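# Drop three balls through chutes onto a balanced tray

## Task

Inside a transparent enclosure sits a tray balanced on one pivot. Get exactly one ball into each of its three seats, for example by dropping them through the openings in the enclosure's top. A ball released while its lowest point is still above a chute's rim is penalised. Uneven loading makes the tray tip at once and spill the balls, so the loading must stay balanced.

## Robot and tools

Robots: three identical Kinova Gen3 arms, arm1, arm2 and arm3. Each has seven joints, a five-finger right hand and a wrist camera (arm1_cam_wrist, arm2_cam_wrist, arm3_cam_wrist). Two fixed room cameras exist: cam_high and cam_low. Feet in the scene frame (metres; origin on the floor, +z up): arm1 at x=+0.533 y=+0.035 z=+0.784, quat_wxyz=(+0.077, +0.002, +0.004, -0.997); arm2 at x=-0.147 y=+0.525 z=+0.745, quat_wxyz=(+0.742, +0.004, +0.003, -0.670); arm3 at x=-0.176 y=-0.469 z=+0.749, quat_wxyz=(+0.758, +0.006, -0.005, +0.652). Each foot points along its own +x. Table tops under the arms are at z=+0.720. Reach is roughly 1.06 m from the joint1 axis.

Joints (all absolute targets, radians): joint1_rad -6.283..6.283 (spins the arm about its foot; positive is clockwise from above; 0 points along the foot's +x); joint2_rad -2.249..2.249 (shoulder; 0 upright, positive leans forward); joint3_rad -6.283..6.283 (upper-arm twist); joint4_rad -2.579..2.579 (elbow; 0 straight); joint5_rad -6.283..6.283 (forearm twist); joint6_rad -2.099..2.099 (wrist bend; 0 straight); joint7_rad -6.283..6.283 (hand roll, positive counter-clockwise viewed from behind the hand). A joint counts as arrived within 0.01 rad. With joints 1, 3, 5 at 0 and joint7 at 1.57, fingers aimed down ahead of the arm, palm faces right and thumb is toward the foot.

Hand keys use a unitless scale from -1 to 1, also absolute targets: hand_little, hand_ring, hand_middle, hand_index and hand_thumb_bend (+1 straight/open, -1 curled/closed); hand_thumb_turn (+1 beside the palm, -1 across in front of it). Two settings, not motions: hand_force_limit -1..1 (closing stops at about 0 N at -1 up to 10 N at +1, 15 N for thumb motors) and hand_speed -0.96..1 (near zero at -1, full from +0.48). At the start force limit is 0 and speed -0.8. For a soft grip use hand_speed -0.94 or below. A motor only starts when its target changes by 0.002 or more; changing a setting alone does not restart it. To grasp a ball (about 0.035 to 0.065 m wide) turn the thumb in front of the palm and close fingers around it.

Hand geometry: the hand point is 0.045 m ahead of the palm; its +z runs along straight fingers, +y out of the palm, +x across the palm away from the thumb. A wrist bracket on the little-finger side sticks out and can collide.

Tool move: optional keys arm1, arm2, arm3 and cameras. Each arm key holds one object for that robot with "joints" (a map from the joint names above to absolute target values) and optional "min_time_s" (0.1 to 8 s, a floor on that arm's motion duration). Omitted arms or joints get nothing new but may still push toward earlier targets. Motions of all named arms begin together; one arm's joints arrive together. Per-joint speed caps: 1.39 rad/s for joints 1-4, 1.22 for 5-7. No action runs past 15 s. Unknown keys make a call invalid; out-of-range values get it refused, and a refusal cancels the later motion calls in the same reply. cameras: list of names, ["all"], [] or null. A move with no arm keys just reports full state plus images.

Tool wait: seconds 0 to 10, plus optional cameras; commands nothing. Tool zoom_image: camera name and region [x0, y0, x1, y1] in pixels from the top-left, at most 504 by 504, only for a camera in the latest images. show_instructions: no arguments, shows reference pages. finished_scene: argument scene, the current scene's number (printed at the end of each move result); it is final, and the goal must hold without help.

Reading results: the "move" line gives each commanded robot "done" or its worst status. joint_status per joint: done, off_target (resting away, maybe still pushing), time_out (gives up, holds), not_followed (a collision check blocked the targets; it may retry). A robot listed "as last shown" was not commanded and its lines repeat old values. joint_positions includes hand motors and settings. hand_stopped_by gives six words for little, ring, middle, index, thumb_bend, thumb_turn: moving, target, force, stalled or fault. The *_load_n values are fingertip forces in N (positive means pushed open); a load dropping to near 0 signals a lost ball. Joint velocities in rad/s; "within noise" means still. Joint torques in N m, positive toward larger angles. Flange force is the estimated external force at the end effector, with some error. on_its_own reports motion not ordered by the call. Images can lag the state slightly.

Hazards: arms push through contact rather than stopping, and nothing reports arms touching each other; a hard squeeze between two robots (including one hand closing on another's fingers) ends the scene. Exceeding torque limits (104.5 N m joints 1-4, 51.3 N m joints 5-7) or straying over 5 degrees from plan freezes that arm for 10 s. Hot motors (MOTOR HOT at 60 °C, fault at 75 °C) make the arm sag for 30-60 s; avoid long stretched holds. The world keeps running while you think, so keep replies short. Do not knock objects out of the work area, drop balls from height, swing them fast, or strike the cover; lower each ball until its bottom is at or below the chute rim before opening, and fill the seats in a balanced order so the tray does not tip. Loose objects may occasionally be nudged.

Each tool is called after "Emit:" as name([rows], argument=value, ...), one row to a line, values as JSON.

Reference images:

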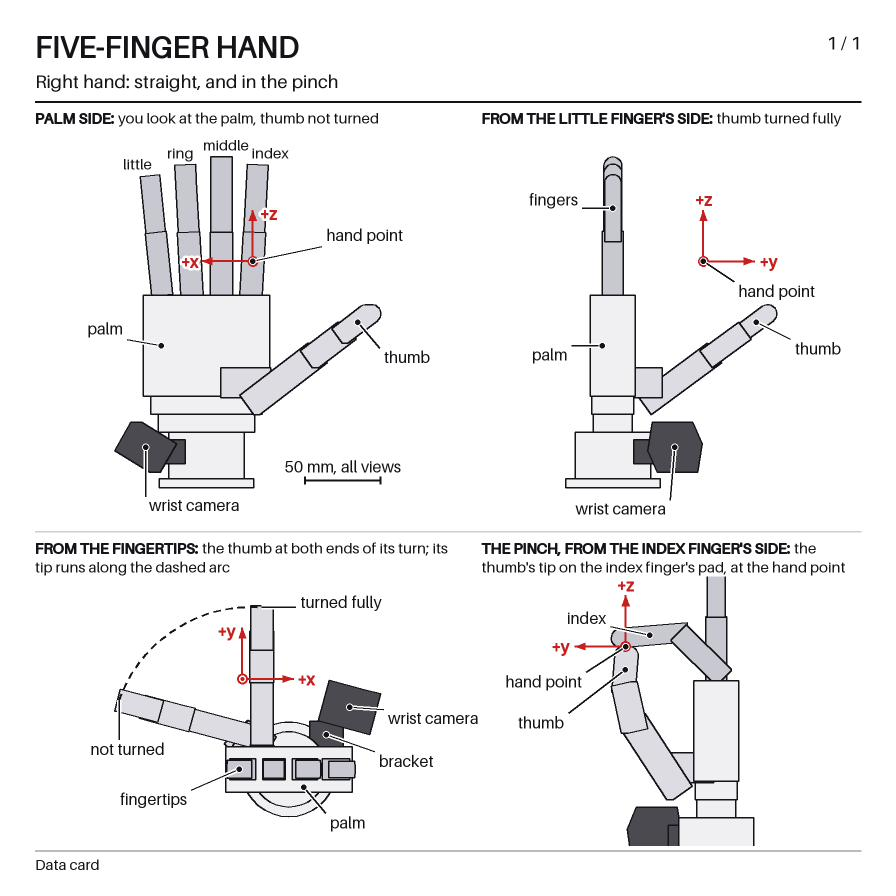

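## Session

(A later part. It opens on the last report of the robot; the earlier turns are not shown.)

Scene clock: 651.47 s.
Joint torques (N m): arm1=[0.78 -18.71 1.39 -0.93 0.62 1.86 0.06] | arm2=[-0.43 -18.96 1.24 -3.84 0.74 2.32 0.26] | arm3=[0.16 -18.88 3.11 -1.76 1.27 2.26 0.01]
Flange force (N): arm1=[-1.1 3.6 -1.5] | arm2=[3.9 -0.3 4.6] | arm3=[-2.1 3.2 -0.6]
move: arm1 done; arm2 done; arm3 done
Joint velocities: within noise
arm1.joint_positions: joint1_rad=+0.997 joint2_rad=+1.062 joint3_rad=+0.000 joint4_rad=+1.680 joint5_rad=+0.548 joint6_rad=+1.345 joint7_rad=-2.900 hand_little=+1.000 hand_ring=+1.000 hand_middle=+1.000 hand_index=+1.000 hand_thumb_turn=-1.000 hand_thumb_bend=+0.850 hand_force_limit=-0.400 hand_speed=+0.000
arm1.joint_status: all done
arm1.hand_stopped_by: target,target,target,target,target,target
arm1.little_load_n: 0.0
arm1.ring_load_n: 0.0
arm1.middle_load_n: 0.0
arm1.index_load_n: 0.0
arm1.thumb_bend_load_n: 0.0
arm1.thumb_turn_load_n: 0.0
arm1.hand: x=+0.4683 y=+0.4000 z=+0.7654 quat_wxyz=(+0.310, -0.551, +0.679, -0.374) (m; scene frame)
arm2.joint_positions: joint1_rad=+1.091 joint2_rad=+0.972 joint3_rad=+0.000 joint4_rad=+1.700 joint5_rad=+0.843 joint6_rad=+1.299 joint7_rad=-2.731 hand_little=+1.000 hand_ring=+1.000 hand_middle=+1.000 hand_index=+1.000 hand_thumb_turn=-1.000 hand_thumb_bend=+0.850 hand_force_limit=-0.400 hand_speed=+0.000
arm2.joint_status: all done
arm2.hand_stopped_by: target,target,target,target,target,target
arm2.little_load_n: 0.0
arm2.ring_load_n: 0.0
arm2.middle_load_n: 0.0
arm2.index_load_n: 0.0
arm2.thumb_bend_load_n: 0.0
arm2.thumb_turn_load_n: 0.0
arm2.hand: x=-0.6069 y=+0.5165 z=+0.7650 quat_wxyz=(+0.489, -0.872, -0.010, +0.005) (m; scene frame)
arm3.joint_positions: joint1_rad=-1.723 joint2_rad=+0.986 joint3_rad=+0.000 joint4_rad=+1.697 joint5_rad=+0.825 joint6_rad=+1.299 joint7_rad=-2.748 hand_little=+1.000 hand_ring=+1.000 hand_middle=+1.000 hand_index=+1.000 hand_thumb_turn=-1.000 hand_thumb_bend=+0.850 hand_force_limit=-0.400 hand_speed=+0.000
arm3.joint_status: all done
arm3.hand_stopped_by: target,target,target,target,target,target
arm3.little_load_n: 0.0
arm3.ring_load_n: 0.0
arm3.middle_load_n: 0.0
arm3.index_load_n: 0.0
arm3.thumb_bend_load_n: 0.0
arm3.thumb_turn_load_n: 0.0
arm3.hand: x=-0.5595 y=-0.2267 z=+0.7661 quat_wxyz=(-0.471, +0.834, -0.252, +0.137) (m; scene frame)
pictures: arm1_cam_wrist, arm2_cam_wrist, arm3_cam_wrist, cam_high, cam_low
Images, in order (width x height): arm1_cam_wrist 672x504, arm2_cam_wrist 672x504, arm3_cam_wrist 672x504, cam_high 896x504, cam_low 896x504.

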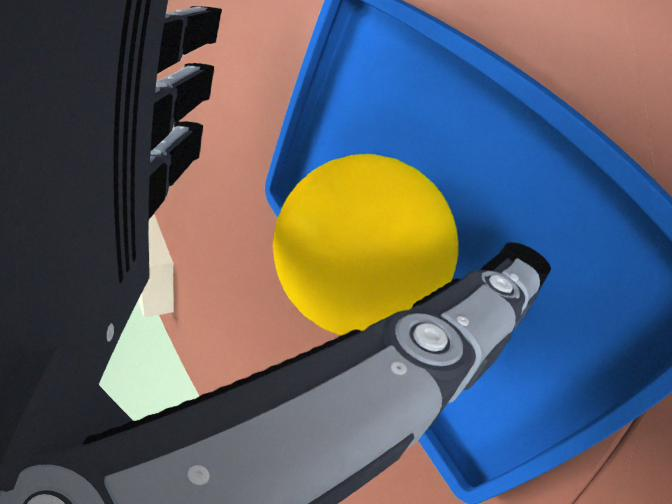

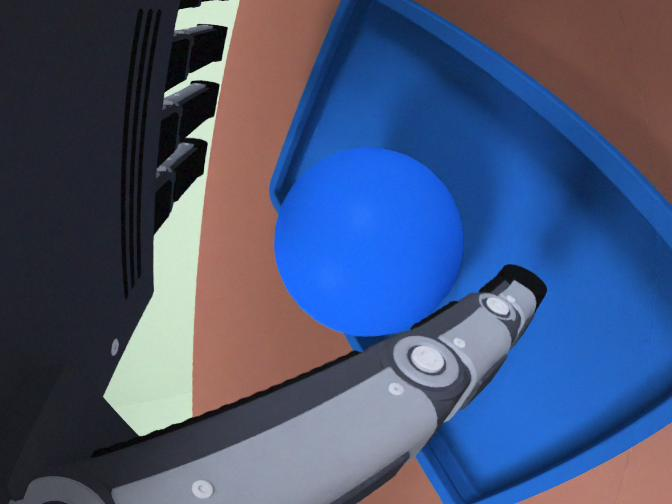

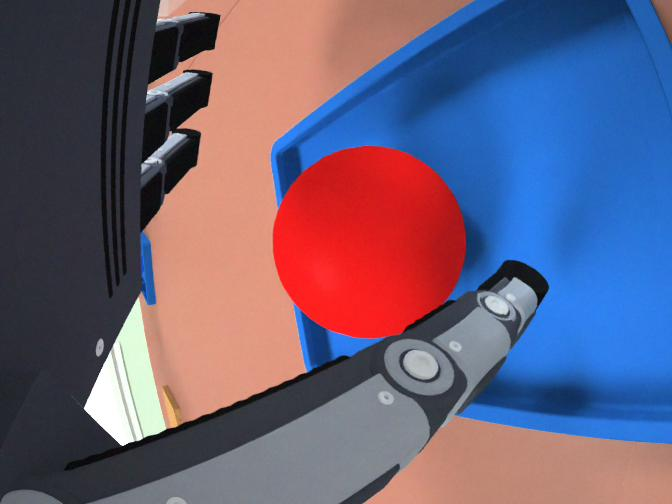

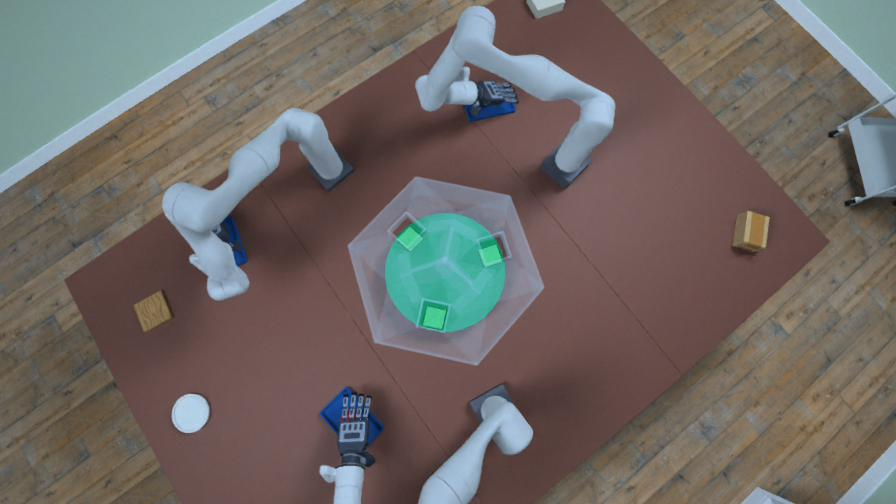

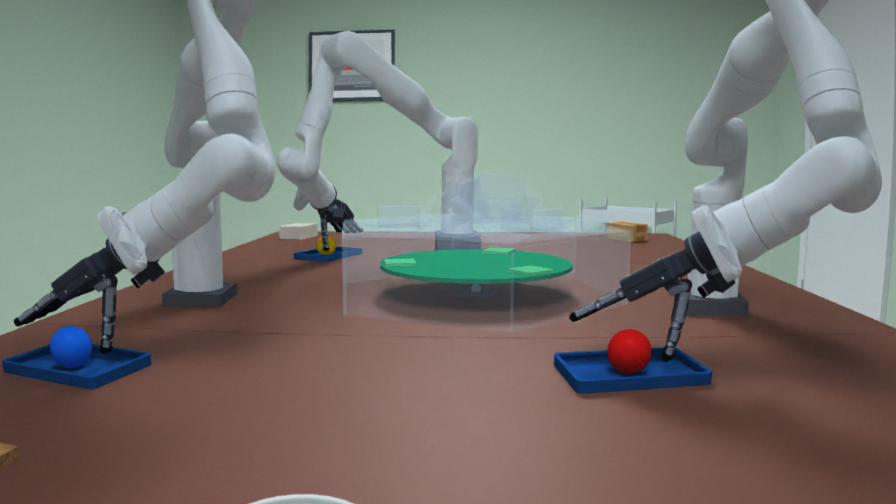

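Emit:
move(arm1={"joints":{"hand_speed":-0.92,"hand_force_limit":-0.2,"hand_index":-0.5,"hand_middle":-0.5,"hand_thumb_bend":0.62}}, arm2={"joints":{"hand_speed":-0.92,"hand_force_limit":-0.2,"hand_index":-0.5,"hand_middle":-0.5,"hand_thumb_bend":0.62}}, arm3={"joints":{"hand_speed":-0.92,"hand_force_limit":-0.2,"hand_index":-0.5,"hand_middle":-0.5,"hand_thumb_bend":0.62}}, cameras=["all"])

Emit:
zoom_image(camera="cam_low", region=[540, 260, 780, 400])

Emit:
zoom_image(camera="cam_low", region=[0, 260, 220, 400])

Scene clock: 665.47 s.
Joint torques (N m): arm1=[0.84 -18.68 1.42 -0.95 0.6 1.84 0.02] | arm2=[-0.63 -18.36 0.74 -4.03 0.64 1.72 0.3] | arm3=[-0.26 -18.41 2.52 -2.08 1.17 1.63 0.06]
Flange force (N): arm1=[-1.0 3.5 -1.6] | arm2=[4.2 -2.1 3.9] | arm3=[-1.7 1.3 -1.0]
move: arm1 off_target; arm2 off_target; arm3 off_target
Joint velocities: within noise
arm1.joint_positions: joint1_rad=+0.997 joint2_rad=+1.062 joint3_rad=+0.000 joint4_rad=+1.680 joint5_rad=+0.548 joint6_rad=+1.345 joint7_rad=-2.900 hand_little=+1.000 hand_ring=+1.000 hand_middle=-0.500 hand_index=+0.186 hand_thumb_turn=-1.000 hand_thumb_bend=+0.620 hand_force_limit=-0.200 hand_speed=-0.920
arm1.joint_status: hand_index off_target (ended at +0.186, target -0.500); the others done
arm1.hand_stopped_by: target,target,target,force,target,target
arm1.little_load_n: 0.0
arm1.ring_load_n: 0.0
arm1.middle_load_n: 0.0
arm1.index_load_n: 0.0
arm1.thumb_bend_load_n: 0.0
arm1.thumb_turn_load_n: 0.0
arm1.hand: x=+0.4683 y=+0.4000 z=+0.7654 quat_wxyz=(+0.310, -0.551, +0.679, -0.374) (m; scene frame)
arm2.joint_positions: joint1_rad=+1.091 joint2_rad=+0.972 joint3_rad=+0.000 joint4_rad=+1.700 joint5_rad=+0.843 joint6_rad=+1.299 joint7_rad=-2.731 hand_little=+1.000 hand_ring=+1.000 hand_middle=+0.187 hand_index=+0.239 hand_thumb_turn=-1.000 hand_thumb_bend=+0.622 hand_force_limit=-0.200 hand_speed=-0.920
arm2.joint_status: hand_middle off_target (ended at +0.187, target -0.500); hand_index off_target (ended at +0.239, target -0.500); the others done
arm2.hand_stopped_by: target,target,force,force,target,target
arm2.little_load_n: 0.0
arm2.ring_load_n: 0.0
arm2.middle_load_n: 4.5
arm2.index_load_n: 1.5
arm2.thumb_bend_load_n: 5.5
arm2.thumb_turn_load_n: 0.5
arm2.hand: x=-0.6069 y=+0.5165 z=+0.7650 quat_wxyz=(+0.489, -0.872, -0.010, +0.005) (m; scene frame)
arm3.joint_positions: joint1_rad=-1.723 joint2_rad=+0.986 joint3_rad=+0.000 joint4_rad=+1.697 joint5_rad=+0.825 joint6_rad=+1.299 joint7_rad=-2.748 hand_little=+1.000 hand_ring=+1.000 hand_middle=+0.164 hand_index=+0.231 hand_thumb_turn=-1.000 hand_thumb_bend=+0.621 hand_force_limit=-0.200 hand_speed=-0.920
arm3.joint_status: hand_middle off_target (ended at +0.164, target -0.500); hand_index off_target (ended at +0.231, target -0.500); the others done
arm3.hand_stopped_by: target,target,force,force,target,target
arm3.little_load_n: 0.0
arm3.ring_load_n: 0.0
arm3.middle_load_n: 5.0
arm3.index_load_n: 1.5
arm3.thumb_bend_load_n: 6.0
arm3.thumb_turn_load_n: 0.5
arm3.hand: x=-0.5595 y=-0.2267 z=+0.7661 quat_wxyz=(-0.471, +0.834, -0.252, +0.137) (m; scene frame)
pictures: arm1_cam_wrist, arm2_cam_wrist, arm3_cam_wrist, cam_high, cam_low
Images, in order (width x height): arm1_cam_wrist 672x504, arm2_cam_wrist 672x504, arm3_cam_wrist 672x504, cam_high 896x504, cam_low 896x504.

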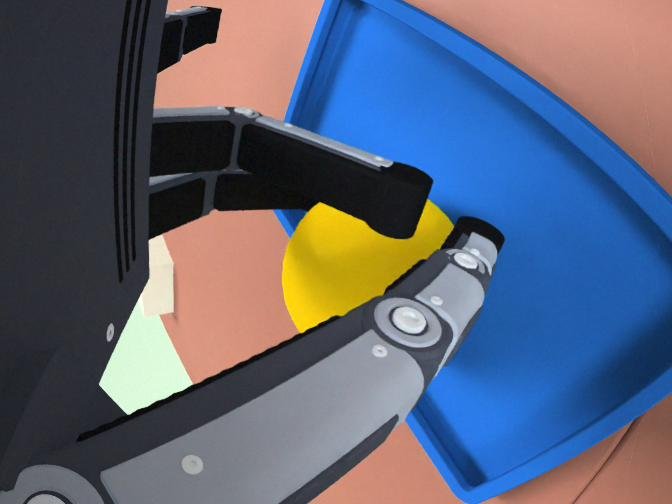

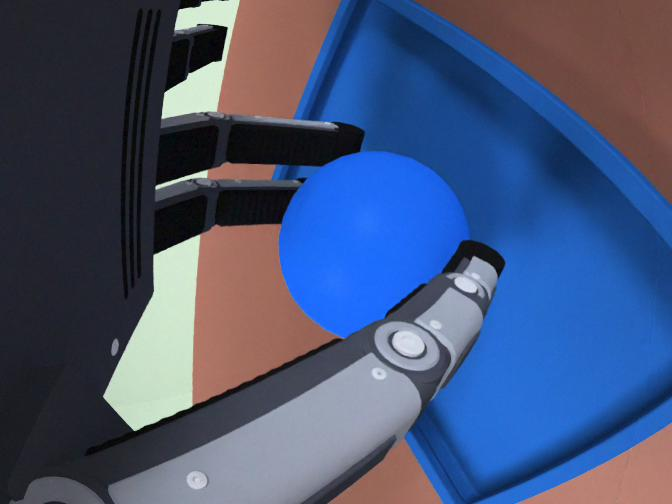

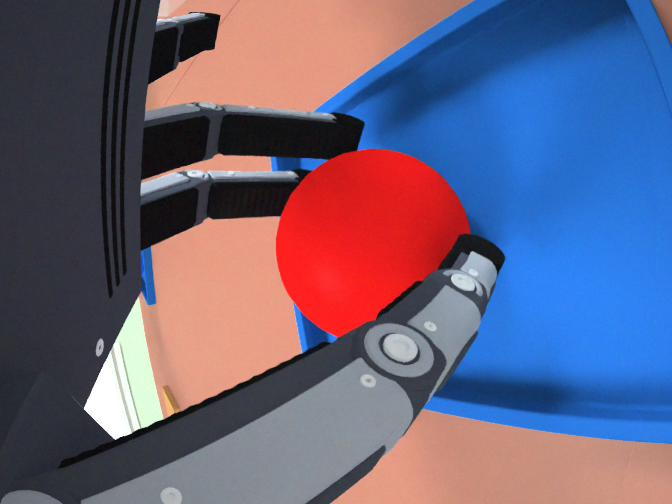

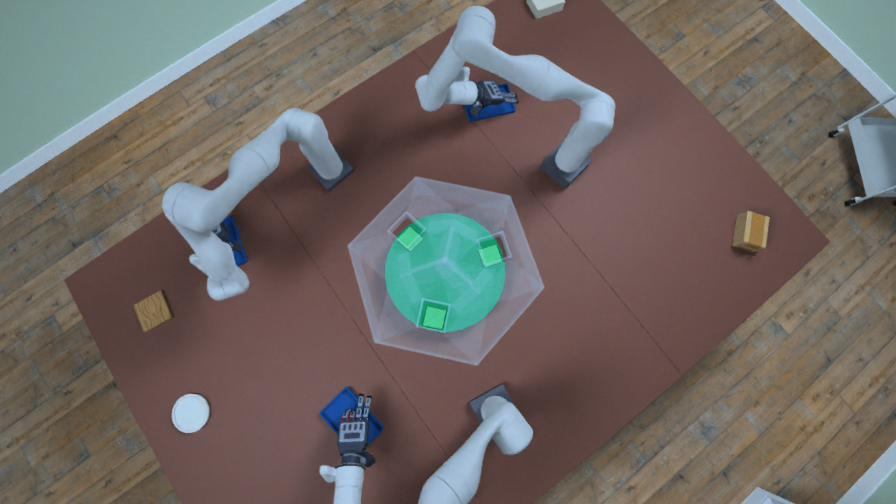

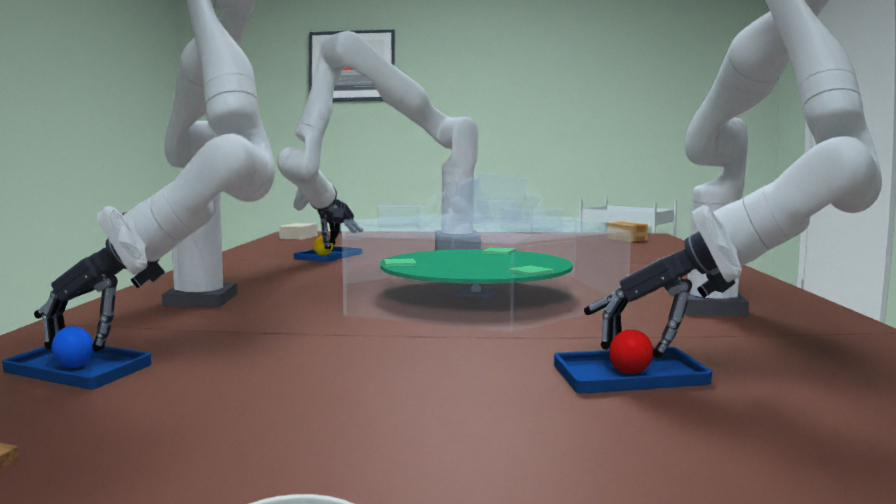

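Scaled by 2.100 from the camera's 896x504 image, which has a finer 1280x720 frame.

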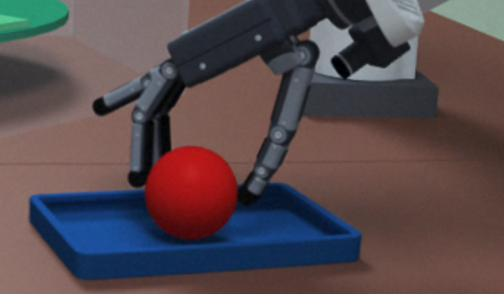

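Scaled by 2.291 from the camera's 896x504 image, which has a finer 1280x720 frame.

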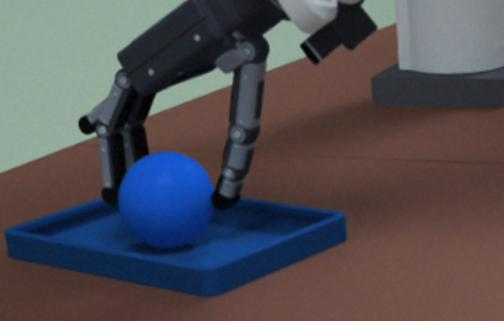

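Emit:
move(arm1={"joints":{"hand_speed":-0.3,"hand_index":1,"hand_middle":1,"hand_thumb_bend":0.85}}, arm2={"joints":{"hand_speed":-0.3,"hand_index":1,"hand_middle":1,"hand_thumb_bend":0.85}}, arm3={"joints":{"hand_speed":-0.3,"hand_index":1,"hand_middle":1,"hand_thumb_bend":0.85}}, cameras=["arm1_cam_wrist","arm2_cam_wrist","arm3_cam_wrist"])

Scene clock: 676.77 s.
Joint torques (N m): arm1=[0.81 -18.64 1.38 -0.98 0.61 1.83 0.02] | arm2=[-0.47 -18.97 1.26 -3.82 0.76 2.31 0.3] | arm3=[0.13 -18.9 3.13 -1.71 1.3 2.29 0.02]
Flange force (N): arm1=[-1.0 3.3 -1.6] | arm2=[3.9 -0.2 4.6] | arm3=[-2.2 3.3 -0.7]
move: arm1 done; arm2 done; arm3 done
Joint velocities: within noise
arm1.joint_positions: joint1_rad=+0.997 joint2_rad=+1.062 joint3_rad=+0.000 joint4_rad=+1.680 joint5_rad=+0.548 joint6_rad=+1.345 joint7_rad=-2.900 hand_little=+1.000 hand_ring=+1.000 hand_middle=+1.000 hand_index=+1.000 hand_thumb_turn=-1.000 hand_thumb_bend=+0.850 hand_force_limit=-0.200 hand_speed=-0.300
arm1.joint_status: all done
arm1.hand_stopped_by: target,target,target,target,target,target
arm1.little_load_n: 0.0
arm1.ring_load_n: 0.0
arm1.middle_load_n: 0.0
arm1.index_load_n: 0.0
arm1.thumb_bend_load_n: 0.0
arm1.thumb_turn_load_n: 0.0
arm1.hand: x=+0.4683 y=+0.4000 z=+0.7654 quat_wxyz=(+0.310, -0.551, +0.679, -0.374) (m; scene frame)
arm2.joint_positions: joint1_rad=+1.091 joint2_rad=+0.972 joint3_rad=+0.000 joint4_rad=+1.700 joint5_rad=+0.843 joint6_rad=+1.299 joint7_rad=-2.731 hand_little=+1.000 hand_ring=+1.000 hand_middle=+1.000 hand_index=+1.000 hand_thumb_turn=-1.000 hand_thumb_bend=+0.850 hand_force_limit=-0.200 hand_speed=-0.300
arm2.joint_status: all done
arm2.hand_stopped_by: target,target,target,target,target,target
arm2.little_load_n: 0.0
arm2.ring_load_n: 0.0
arm2.middle_load_n: 0.0
arm2.index_load_n: 0.0
arm2.thumb_bend_load_n: -0.5
arm2.thumb_turn_load_n: 0.0
arm2.hand: x=-0.6069 y=+0.5165 z=+0.7650 quat_wxyz=(+0.489, -0.872, -0.010, +0.005) (m; scene frame)
arm3.joint_positions: joint1_rad=-1.723 joint2_rad=+0.986 joint3_rad=+0.000 joint4_rad=+1.697 joint5_rad=+0.825 joint6_rad=+1.299 joint7_rad=-2.748 hand_little=+1.000 hand_ring=+1.000 hand_middle=+1.000 hand_index=+1.000 hand_thumb_turn=-1.000 hand_thumb_bend=+0.850 hand_force_limit=-0.200 hand_speed=-0.300
arm3.joint_status: all done
arm3.hand_stopped_by: target,target,target,target,target,target
arm3.little_load_n: 0.0
arm3.ring_load_n: 0.0
arm3.middle_load_n: 0.0
arm3.index_load_n: 0.0
arm3.thumb_bend_load_n: 0.0
arm3.thumb_turn_load_n: 0.0
arm3.hand: x=-0.5595 y=-0.2267 z=+0.7661 quat_wxyz=(-0.471, +0.834, -0.252, +0.137) (m; scene frame)
pictures: arm1_cam_wrist, arm2_cam_wrist, arm3_cam_wrist
Images, in order (width x height): arm1_cam_wrist 672x504, arm2_cam_wrist 672x504, arm3_cam_wrist 672x504.

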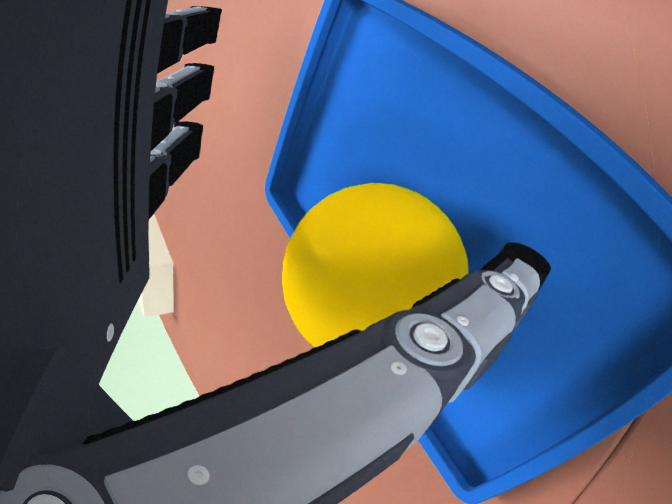

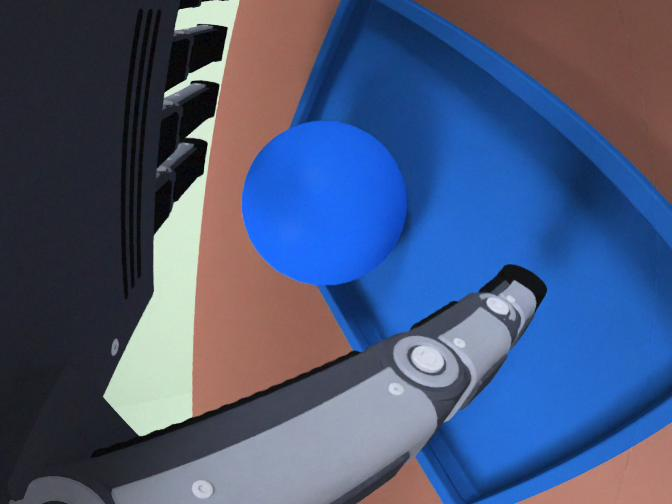

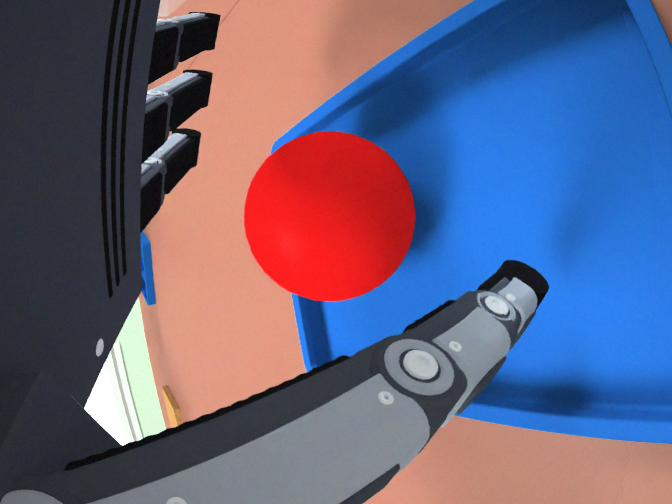

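Emit:
move(arm1={"joints":{"joint1_rad":0.9793,"joint2_rad":1.0819,"joint4_rad":1.6734,"joint5_rad":0.5957,"joint6_rad":1.3226,"joint7_rad":-2.8897},"min_time_s":1.5}, arm2={"joints":{"joint1_rad":1.1472,"joint2_rad":0.9891,"joint4_rad":1.6966,"joint5_rad":0.8512,"joint6_rad":1.2871,"joint7_rad":-2.7405},"min_time_s":1.5}, arm3={"joints":{"joint1_rad":-1.6755,"joint2_rad":1.0053,"joint4_rad":1.6937,"joint5_rad":0.8388,"joint6_rad":1.2844,"joint7_rad":-2.7562},"min_time_s":1.5}, cameras=["arm1_cam_wrist","arm2_cam_wrist","arm3_cam_wrist","cam_low"])

Scene clock: 709.73 s.
Joint torques (N m): arm1=[0.81 -18.8 1.5 -0.91 0.58 1.84 0.03] | arm2=[-0.47 -18.99 1.35 -3.72 0.72 2.33 0.27] | arm3=[0.1 -19 3.12 -1.71 1.22 2.3 0.02]
Flange force (N): arm1=[-1.2 3.4 -1.4] | arm2=[3.9 -0.4 4.5] | arm3=[-2.0 3.2 -0.4]
move: arm1 done; arm2 done; arm3 done
Joint velocities: within noise
arm1.joint_positions: joint1_rad=+0.979 joint2_rad=+1.082 joint3_rad=+0.000 joint4_rad=+1.673 joint5_rad=+0.596 joint6_rad=+1.323 joint7_rad=-2.890 hand_little=+1.000 hand_ring=+1.000 hand_middle=+1.000 hand_index=+1.000 hand_thumb_turn=-1.000 hand_thumb_bend=+0.850 hand_force_limit=-0.200 hand_speed=-0.300
arm1.joint_status: all done
arm1.hand_stopped_by: target,target,target,target,target,target
arm1.little_load_n: 0.0
arm1.ring_load_n: 0.0
arm1.middle_load_n: 0.0
arm1.index_load_n: 0.0
arm1.thumb_bend_load_n: 0.0
arm1.thumb_turn_load_n: 0.0
arm1.hand: x=+0.4621 y=+0.4121 z=+0.7566 quat_wxyz=(+0.324, -0.575, +0.658, -0.363) (m; scene frame)
arm2.joint_positions: joint1_rad=+1.147 joint2_rad=+0.989 joint3_rad=+0.000 joint4_rad=+1.697 joint5_rad=+0.851 joint6_rad=+1.287 joint7_rad=-2.740 hand_little=+1.000 hand_ring=+1.000 hand_middle=+1.000 hand_index=+1.000 hand_thumb_turn=-1.000 hand_thumb_bend=+0.850 hand_force_limit=-0.200 hand_speed=-0.300
arm2.joint_status: all done
arm2.hand_stopped_by: target,target,target,target,target,target
arm2.little_load_n: 0.0
arm2.ring_load_n: 0.0
arm2.middle_load_n: 0.0
arm2.index_load_n: 0.0
arm2.thumb_bend_load_n: 0.0
arm2.thumb_turn_load_n: 0.0
arm2.hand: x=-0.6083 y=+0.5422 z=+0.7572 quat_wxyz=(+0.489, -0.872, +0.012, -0.007) (m; scene frame)
arm3.joint_positions: joint1_rad=-1.676 joint2_rad=+1.005 joint3_rad=+0.000 joint4_rad=+1.694 joint5_rad=+0.839 joint6_rad=+1.284 joint7_rad=-2.756 hand_little=+1.000 hand_ring=+1.000 hand_middle=+1.000 hand_index=+1.000 hand_thumb_turn=-1.000 hand_thumb_bend=+0.850 hand_force_limit=-0.200 hand_speed=-0.300
arm3.joint_status: all done
arm3.hand_stopped_by: target,target,target,target,target,target
arm3.little_load_n: 0.0
arm3.ring_load_n: 0.0
arm3.middle_load_n: 0.0
arm3.index_load_n: 0.0
arm3.thumb_bend_load_n: 0.5
arm3.thumb_turn_load_n: 0.0
arm3.hand: x=-0.5503 y=-0.2072 z=+0.7574 quat_wxyz=(-0.468, +0.830, -0.266, +0.145) (m; scene frame)
pictures: arm1_cam_wrist, arm2_cam_wrist, arm3_cam_wrist, cam_low
Images, in order (width x height): arm1_cam_wrist 672x504, arm2_cam_wrist 672x504, arm3_cam_wrist 672x504, cam_low 896x504.

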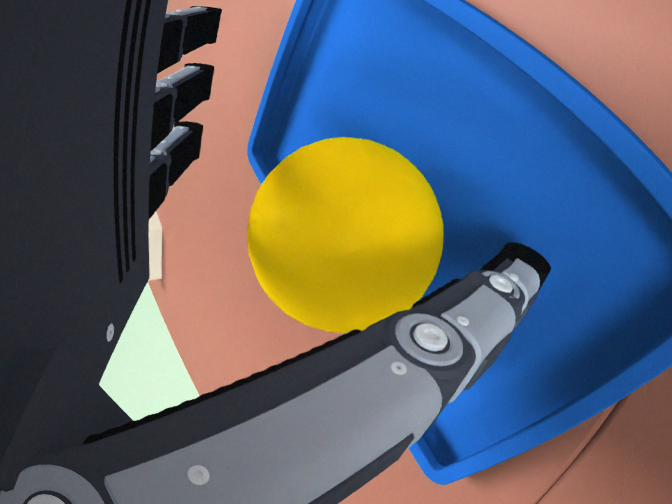

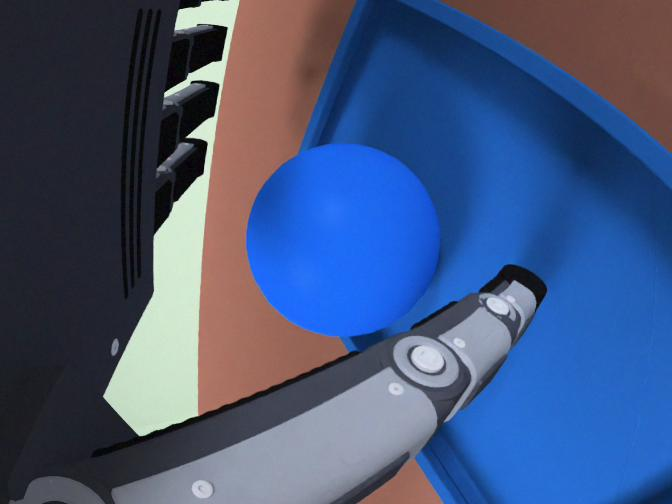

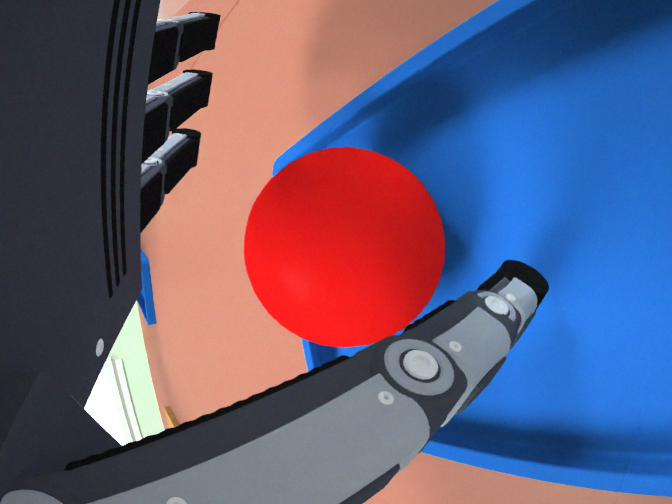

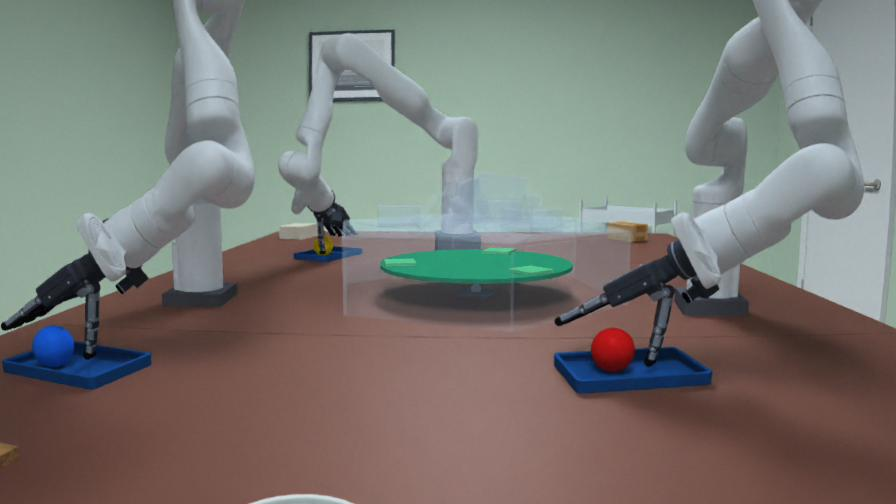

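Emit:
move(arm1={"joints":{"hand_speed":-0.92,"hand_force_limit":-0.2,"hand_index":-0.5,"hand_middle":-0.5,"hand_thumb_bend":0.62}}, arm2={"joints":{"hand_speed":-0.92,"hand_force_limit":-0.2,"hand_index":-0.5,"hand_middle":-0.5,"hand_thumb_bend":0.62}}, arm3={"joints":{"hand_speed":-0.92,"hand_force_limit":-0.2,"hand_index":-0.5,"hand_middle":-0.5,"hand_thumb_bend":0.62}}, cameras=["arm1_cam_wrist","arm2_cam_wrist","arm3_cam_wrist","cam_low"])

Emit:
zoom_image(camera="cam_low", region=[540, 260, 780, 400])

Emit:
zoom_image(camera="cam_low", region=[0, 260, 220, 400])

Emit:
zoom_image(camera="cam_low", region=[280, 170, 380, 270])

Scene clock: 726.57 s.
Joint torques (N m): arm1=[0.75 -18.91 1.52 -1.13 0.71 1.74 0.02] | arm2=[-0.73 -18.49 0.77 -3.97 0.65 1.69 0.28] | arm3=[0.16 -18.71 2.98 -1.87 1.24 1.99 -0.01]
Flange force (N): arm1=[-0.8 3.3 -1.3] | arm2=[4.1 -2.2 3.8] | arm3=[-1.6 2.3 -1.1]
move: arm1 off_target; arm2 off_target; arm3 off_target
Joint velocities: within noise
arm1.joint_positions: joint1_rad=+0.979 joint2_rad=+1.082 joint3_rad=+0.000 joint4_rad=+1.673 joint5_rad=+0.596 joint6_rad=+1.323 joint7_rad=-2.890 hand_little=+1.000 hand_ring=+1.000 hand_middle=+0.119 hand_index=+0.216 hand_thumb_turn=-1.000 hand_thumb_bend=+0.621 hand_force_limit=-0.200 hand_speed=-0.920
arm1.joint_status: hand_middle off_target (ended at +0.119, target -0.500); hand_index off_target (ended at +0.216, target -0.500); the others done
arm1.hand_stopped_by: target,target,force,force,target,target
arm1.little_load_n: 0.0
arm1.ring_load_n: 0.0
arm1.middle_load_n: 3.0
arm1.index_load_n: 3.0
arm1.thumb_bend_load_n: 5.0
arm1.thumb_turn_load_n: 0.0
arm1.hand: x=+0.4621 y=+0.4121 z=+0.7566 quat_wxyz=(+0.324, -0.575, +0.658, -0.363) (m; scene frame)
arm2.joint_positions: joint1_rad=+1.147 joint2_rad=+0.989 joint3_rad=+0.000 joint4_rad=+1.697 joint5_rad=+0.851 joint6_rad=+1.287 joint7_rad=-2.740 hand_little=+1.000 hand_ring=+1.000 hand_middle=+0.164 hand_index=+0.224 hand_thumb_turn=-1.000 hand_thumb_bend=+0.622 hand_force_limit=-0.200 hand_speed=-0.920
arm2.joint_status: hand_middle off_target (ended at +0.164, target -0.500); hand_index off_target (ended at +0.224, target -0.500); the others done
arm2.hand_stopped_by: target,target,force,force,target,target
arm2.little_load_n: 0.0
arm2.ring_load_n: 0.0
arm2.middle_load_n: 4.5
arm2.index_load_n: 2.0
arm2.thumb_bend_load_n: 6.5
arm2.thumb_turn_load_n: 0.5
arm2.hand: x=-0.6083 y=+0.5422 z=+0.7571 quat_wxyz=(+0.489, -0.872, +0.012, -0.007) (m; scene frame)
arm3.joint_positions: joint1_rad=-1.676 joint2_rad=+1.005 joint3_rad=+0.000 joint4_rad=+1.694 joint5_rad=+0.839 joint6_rad=+1.284 joint7_rad=-2.756 hand_little=+1.000 hand_ring=+1.000 hand_middle=+0.127 hand_index=+0.216 hand_thumb_turn=-1.000 hand_thumb_bend=+0.622 hand_force_limit=-0.200 hand_speed=-0.920
arm3.joint_status: hand_middle off_target (ended at +0.127, target -0.500); hand_index off_target (ended at +0.216, target -0.500); the others done
arm3.hand_stopped_by: target,target,force,force,target,target
arm3.little_load_n: 0.0
arm3.ring_load_n: -0.5
arm3.middle_load_n: 4.5
arm3.index_load_n: 1.5
arm3.thumb_bend_load_n: 7.5
arm3.thumb_turn_load_n: 0.5
arm3.hand: x=-0.5503 y=-0.2072 z=+0.7574 quat_wxyz=(-0.468, +0.830, -0.266, +0.145) (m; scene frame)
pictures: arm1_cam_wrist, arm2_cam_wrist, arm3_cam_wrist, cam_low
Images, in order (width x height): arm1_cam_wrist 672x504, arm2_cam_wrist 672x504, arm3_cam_wrist 672x504, cam_low 896x504.

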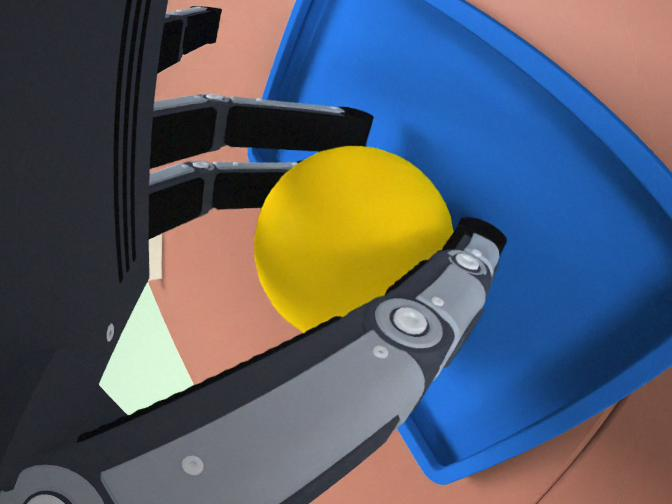

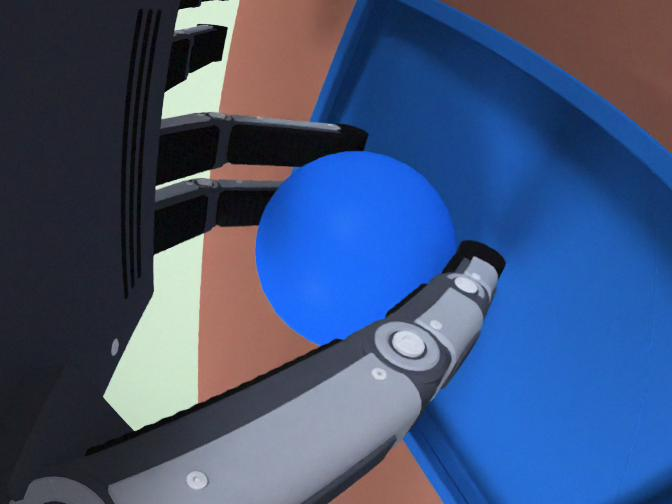

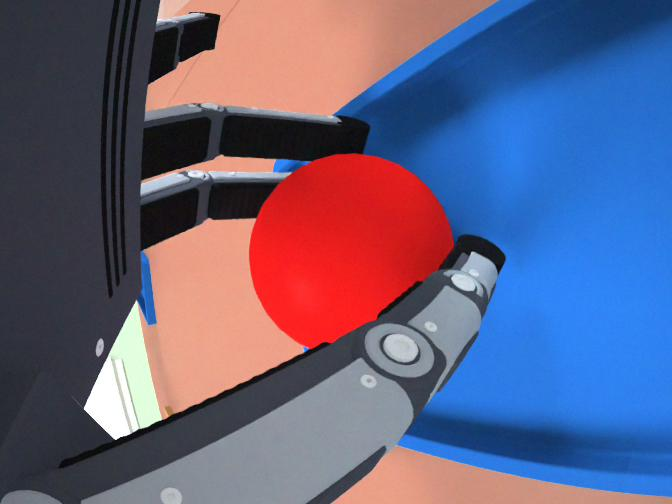

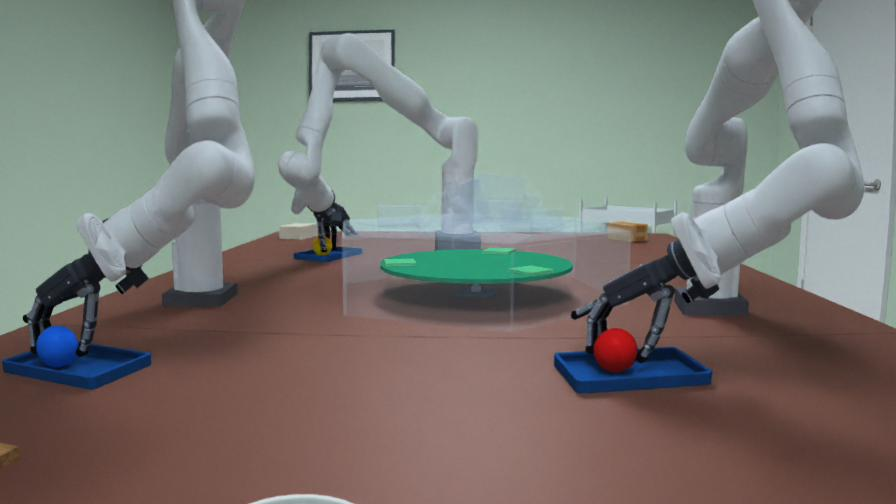

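Scaled by 2.100 from the camera's 896x504 image, which has a finer 1280x720 frame.

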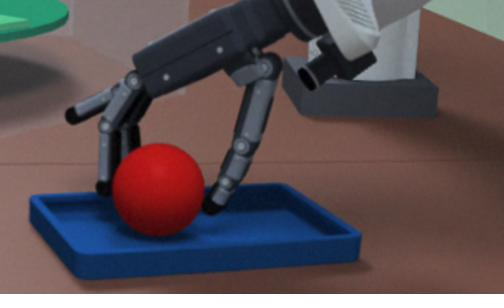

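Scaled by 2.291 from the camera's 896x504 image, which has a finer 1280x720 frame.

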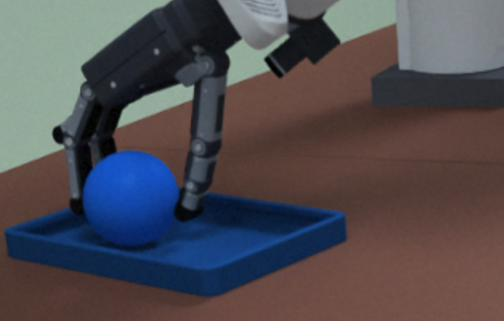

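Scaled by 5.040 from the camera's 896x504 image, which has a finer 1280x720 frame.

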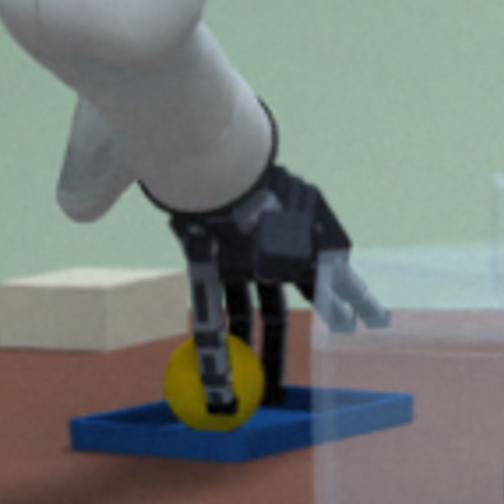

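Emit:
move(arm1={"joints":{"joint2_rad":1.0053,"joint4_rad":1.6937,"joint5_rad":0.5885,"joint6_rad":1.3692,"joint7_rad":-2.8575},"min_time_s":3}, arm2={"joints":{"joint2_rad":0.9149,"joint4_rad":1.7054,"joint5_rad":0.838,"joint6_rad":1.3305,"joint7_rad":-2.6899},"min_time_s":3}, arm3={"joints":{"joint2_rad":0.9308,"joint4_rad":1.7043,"joint5_rad":0.8261,"joint6_rad":1.3273,"joint7_rad":-2.7075},"min_time_s":3}, cameras=["arm1_cam_wrist","arm2_cam_wrist","arm3_cam_wrist","cam_low"])

Emit:
zoom_image(camera="cam_low", region=[540, 260, 780, 400])

Emit:
zoom_image(camera="cam_low", region=[0, 260, 220, 400])

Emit:
zoom_image(camera="cam_low", region=[280, 170, 380, 270])

Scene clock: 746.13 s.
Joint torques (N m): arm1=[0.81 -19.06 1.72 -1.29 0.81 2.18 -0.02] | arm2=[-0.47 -19.32 1.52 -4.29 0.99 2.61 0.22] | arm3=[0.14 -19.34 3.32 -2.25 1.55 2.6 -0.03]
Flange force (N): arm1=[-1.2 4.8 -0.8] | arm2=[3.7 1.4 5.6] | arm3=[-2.1 4.6 0.3]
move: arm1 done; arm2 done; arm3 done
Joint velocities: within noise
arm1.joint_positions: joint1_rad=+0.979 joint2_rad=+1.005 joint3_rad=+0.000 joint4_rad=+1.694 joint5_rad=+0.589 joint6_rad=+1.369 joint7_rad=-2.858 hand_little=+1.000 hand_ring=+1.000 hand_middle=+0.119 hand_index=+0.216 hand_thumb_turn=-1.000 hand_thumb_bend=+0.621 hand_force_limit=-0.200 hand_speed=-0.920
arm1.joint_status: all done
arm1.hand_stopped_by: target,target,force,force,target,target
arm1.little_load_n: 0.0
arm1.ring_load_n: 0.0
arm1.middle_load_n: 2.5
arm1.index_load_n: 2.5
arm1.thumb_bend_load_n: 5.0
arm1.thumb_turn_load_n: 0.0
arm1.hand: x=+0.4620 y=+0.4118 z=+0.7915 quat_wxyz=(+0.323, -0.575, +0.658, -0.363) (m; scene frame)
arm2.joint_positions: joint1_rad=+1.147 joint2_rad=+0.915 joint3_rad=+0.000 joint4_rad=+1.705 joint5_rad=+0.838 joint6_rad=+1.331 joint7_rad=-2.690 hand_little=+1.000 hand_ring=+1.000 hand_middle=+0.164 hand_index=+0.224 hand_thumb_turn=-1.000 hand_thumb_bend=+0.622 hand_force_limit=-0.200 hand_speed=-0.920
arm2.joint_status: all done
arm2.hand_stopped_by: target,target,force,force,target,target
arm2.little_load_n: 0.0
arm2.ring_load_n: 0.0
arm2.middle_load_n: 4.5
arm2.index_load_n: 1.5
arm2.thumb_bend_load_n: 7.0
arm2.thumb_turn_load_n: 0.5
arm2.hand: x=-0.6083 y=+0.5419 z=+0.7922 quat_wxyz=(+0.489, -0.872, +0.012, -0.007) (m; scene frame)
arm3.joint_positions: joint1_rad=-1.676 joint2_rad=+0.931 joint3_rad=+0.000 joint4_rad=+1.704 joint5_rad=+0.826 joint6_rad=+1.327 joint7_rad=-2.708 hand_little=+1.000 hand_ring=+1.000 hand_middle=+0.127 hand_index=+0.216 hand_thumb_turn=-1.000 hand_thumb_bend=+0.622 hand_force_limit=-0.200 hand_speed=-0.920
arm3.joint_status: all done
arm3.hand_stopped_by: target,target,force,force,target,target
arm3.little_load_n: 0.0
arm3.ring_load_n: -0.5
arm3.middle_load_n: 4.5
arm3.index_load_n: 2.0
arm3.thumb_bend_load_n: 7.5
arm3.thumb_turn_load_n: 0.5
arm3.hand: x=-0.5505 y=-0.2077 z=+0.7924 quat_wxyz=(-0.468, +0.830, -0.266, +0.145) (m; scene frame)
pictures: arm1_cam_wrist, arm2_cam_wrist, arm3_cam_wrist, cam_low
Images, in order (width x height): arm1_cam_wrist 672x504, arm2_cam_wrist 672x504, arm3_cam_wrist 672x504, cam_low 896x504.

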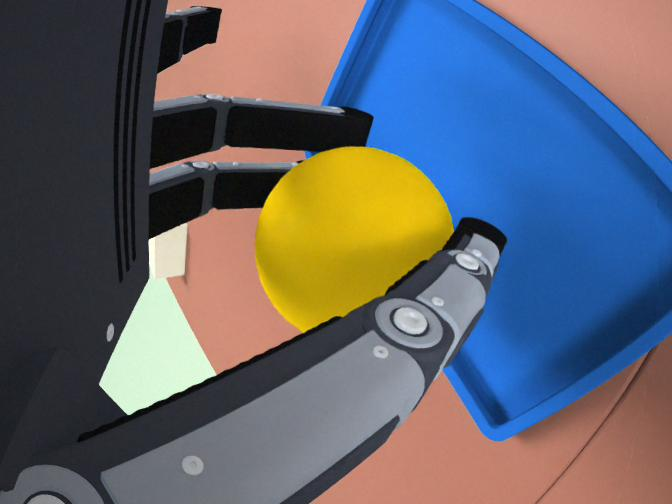

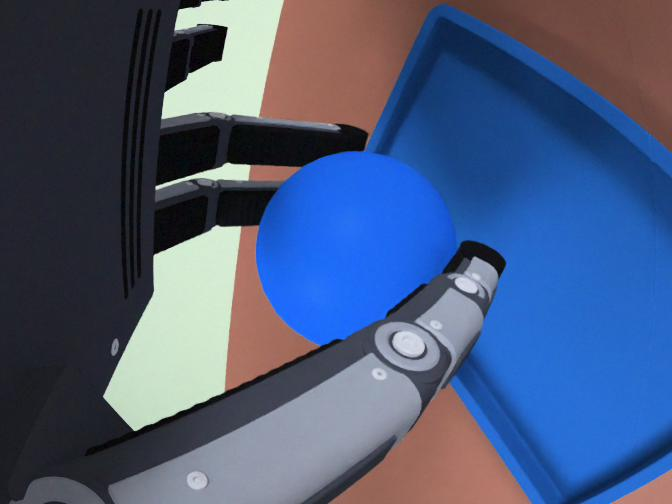

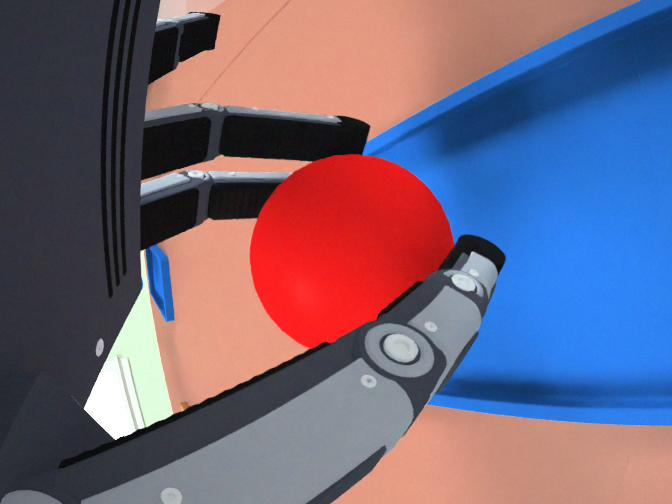

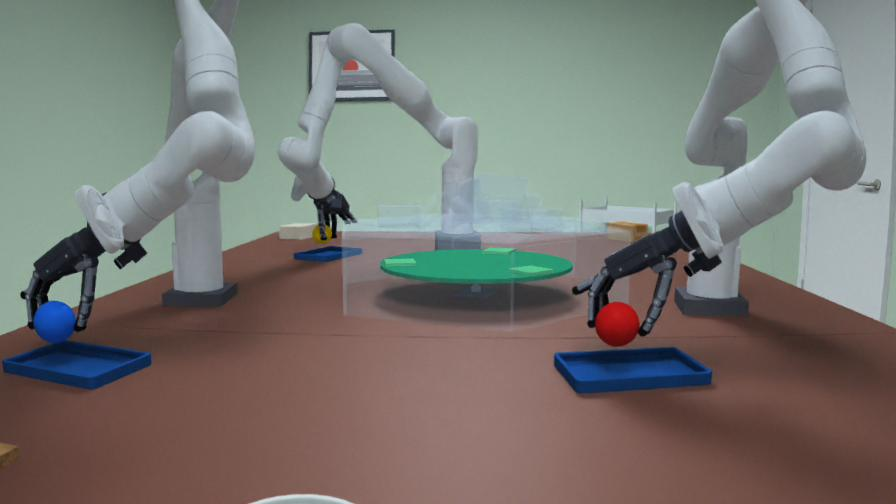

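Scaled by 2.100 from the camera's 896x504 image, which has a finer 1280x720 frame.

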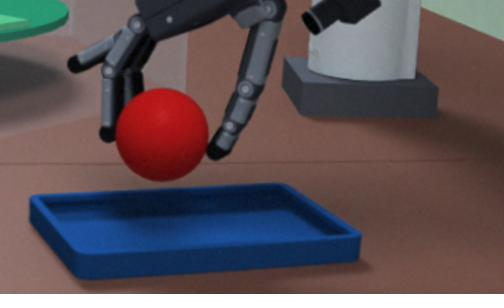

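Scaled by 2.291 from the camera's 896x504 image, which has a finer 1280x720 frame.

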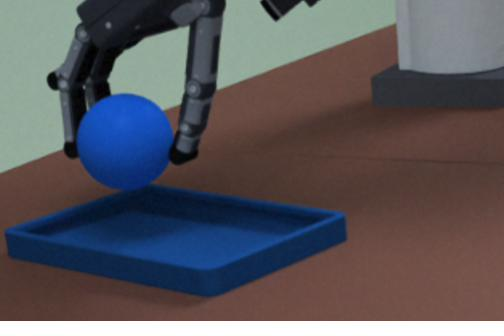

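Scaled by 5.040 from the camera's 896x504 image, which has a finer 1280x720 frame.

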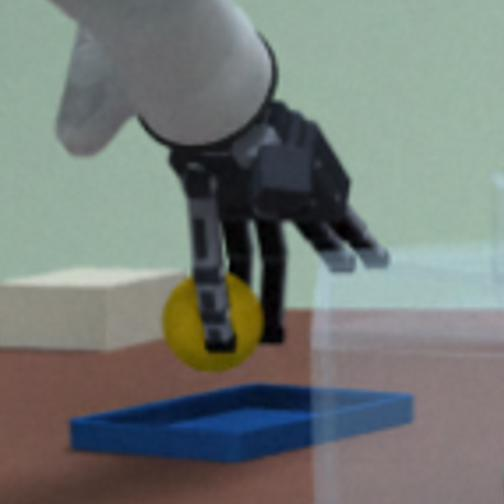

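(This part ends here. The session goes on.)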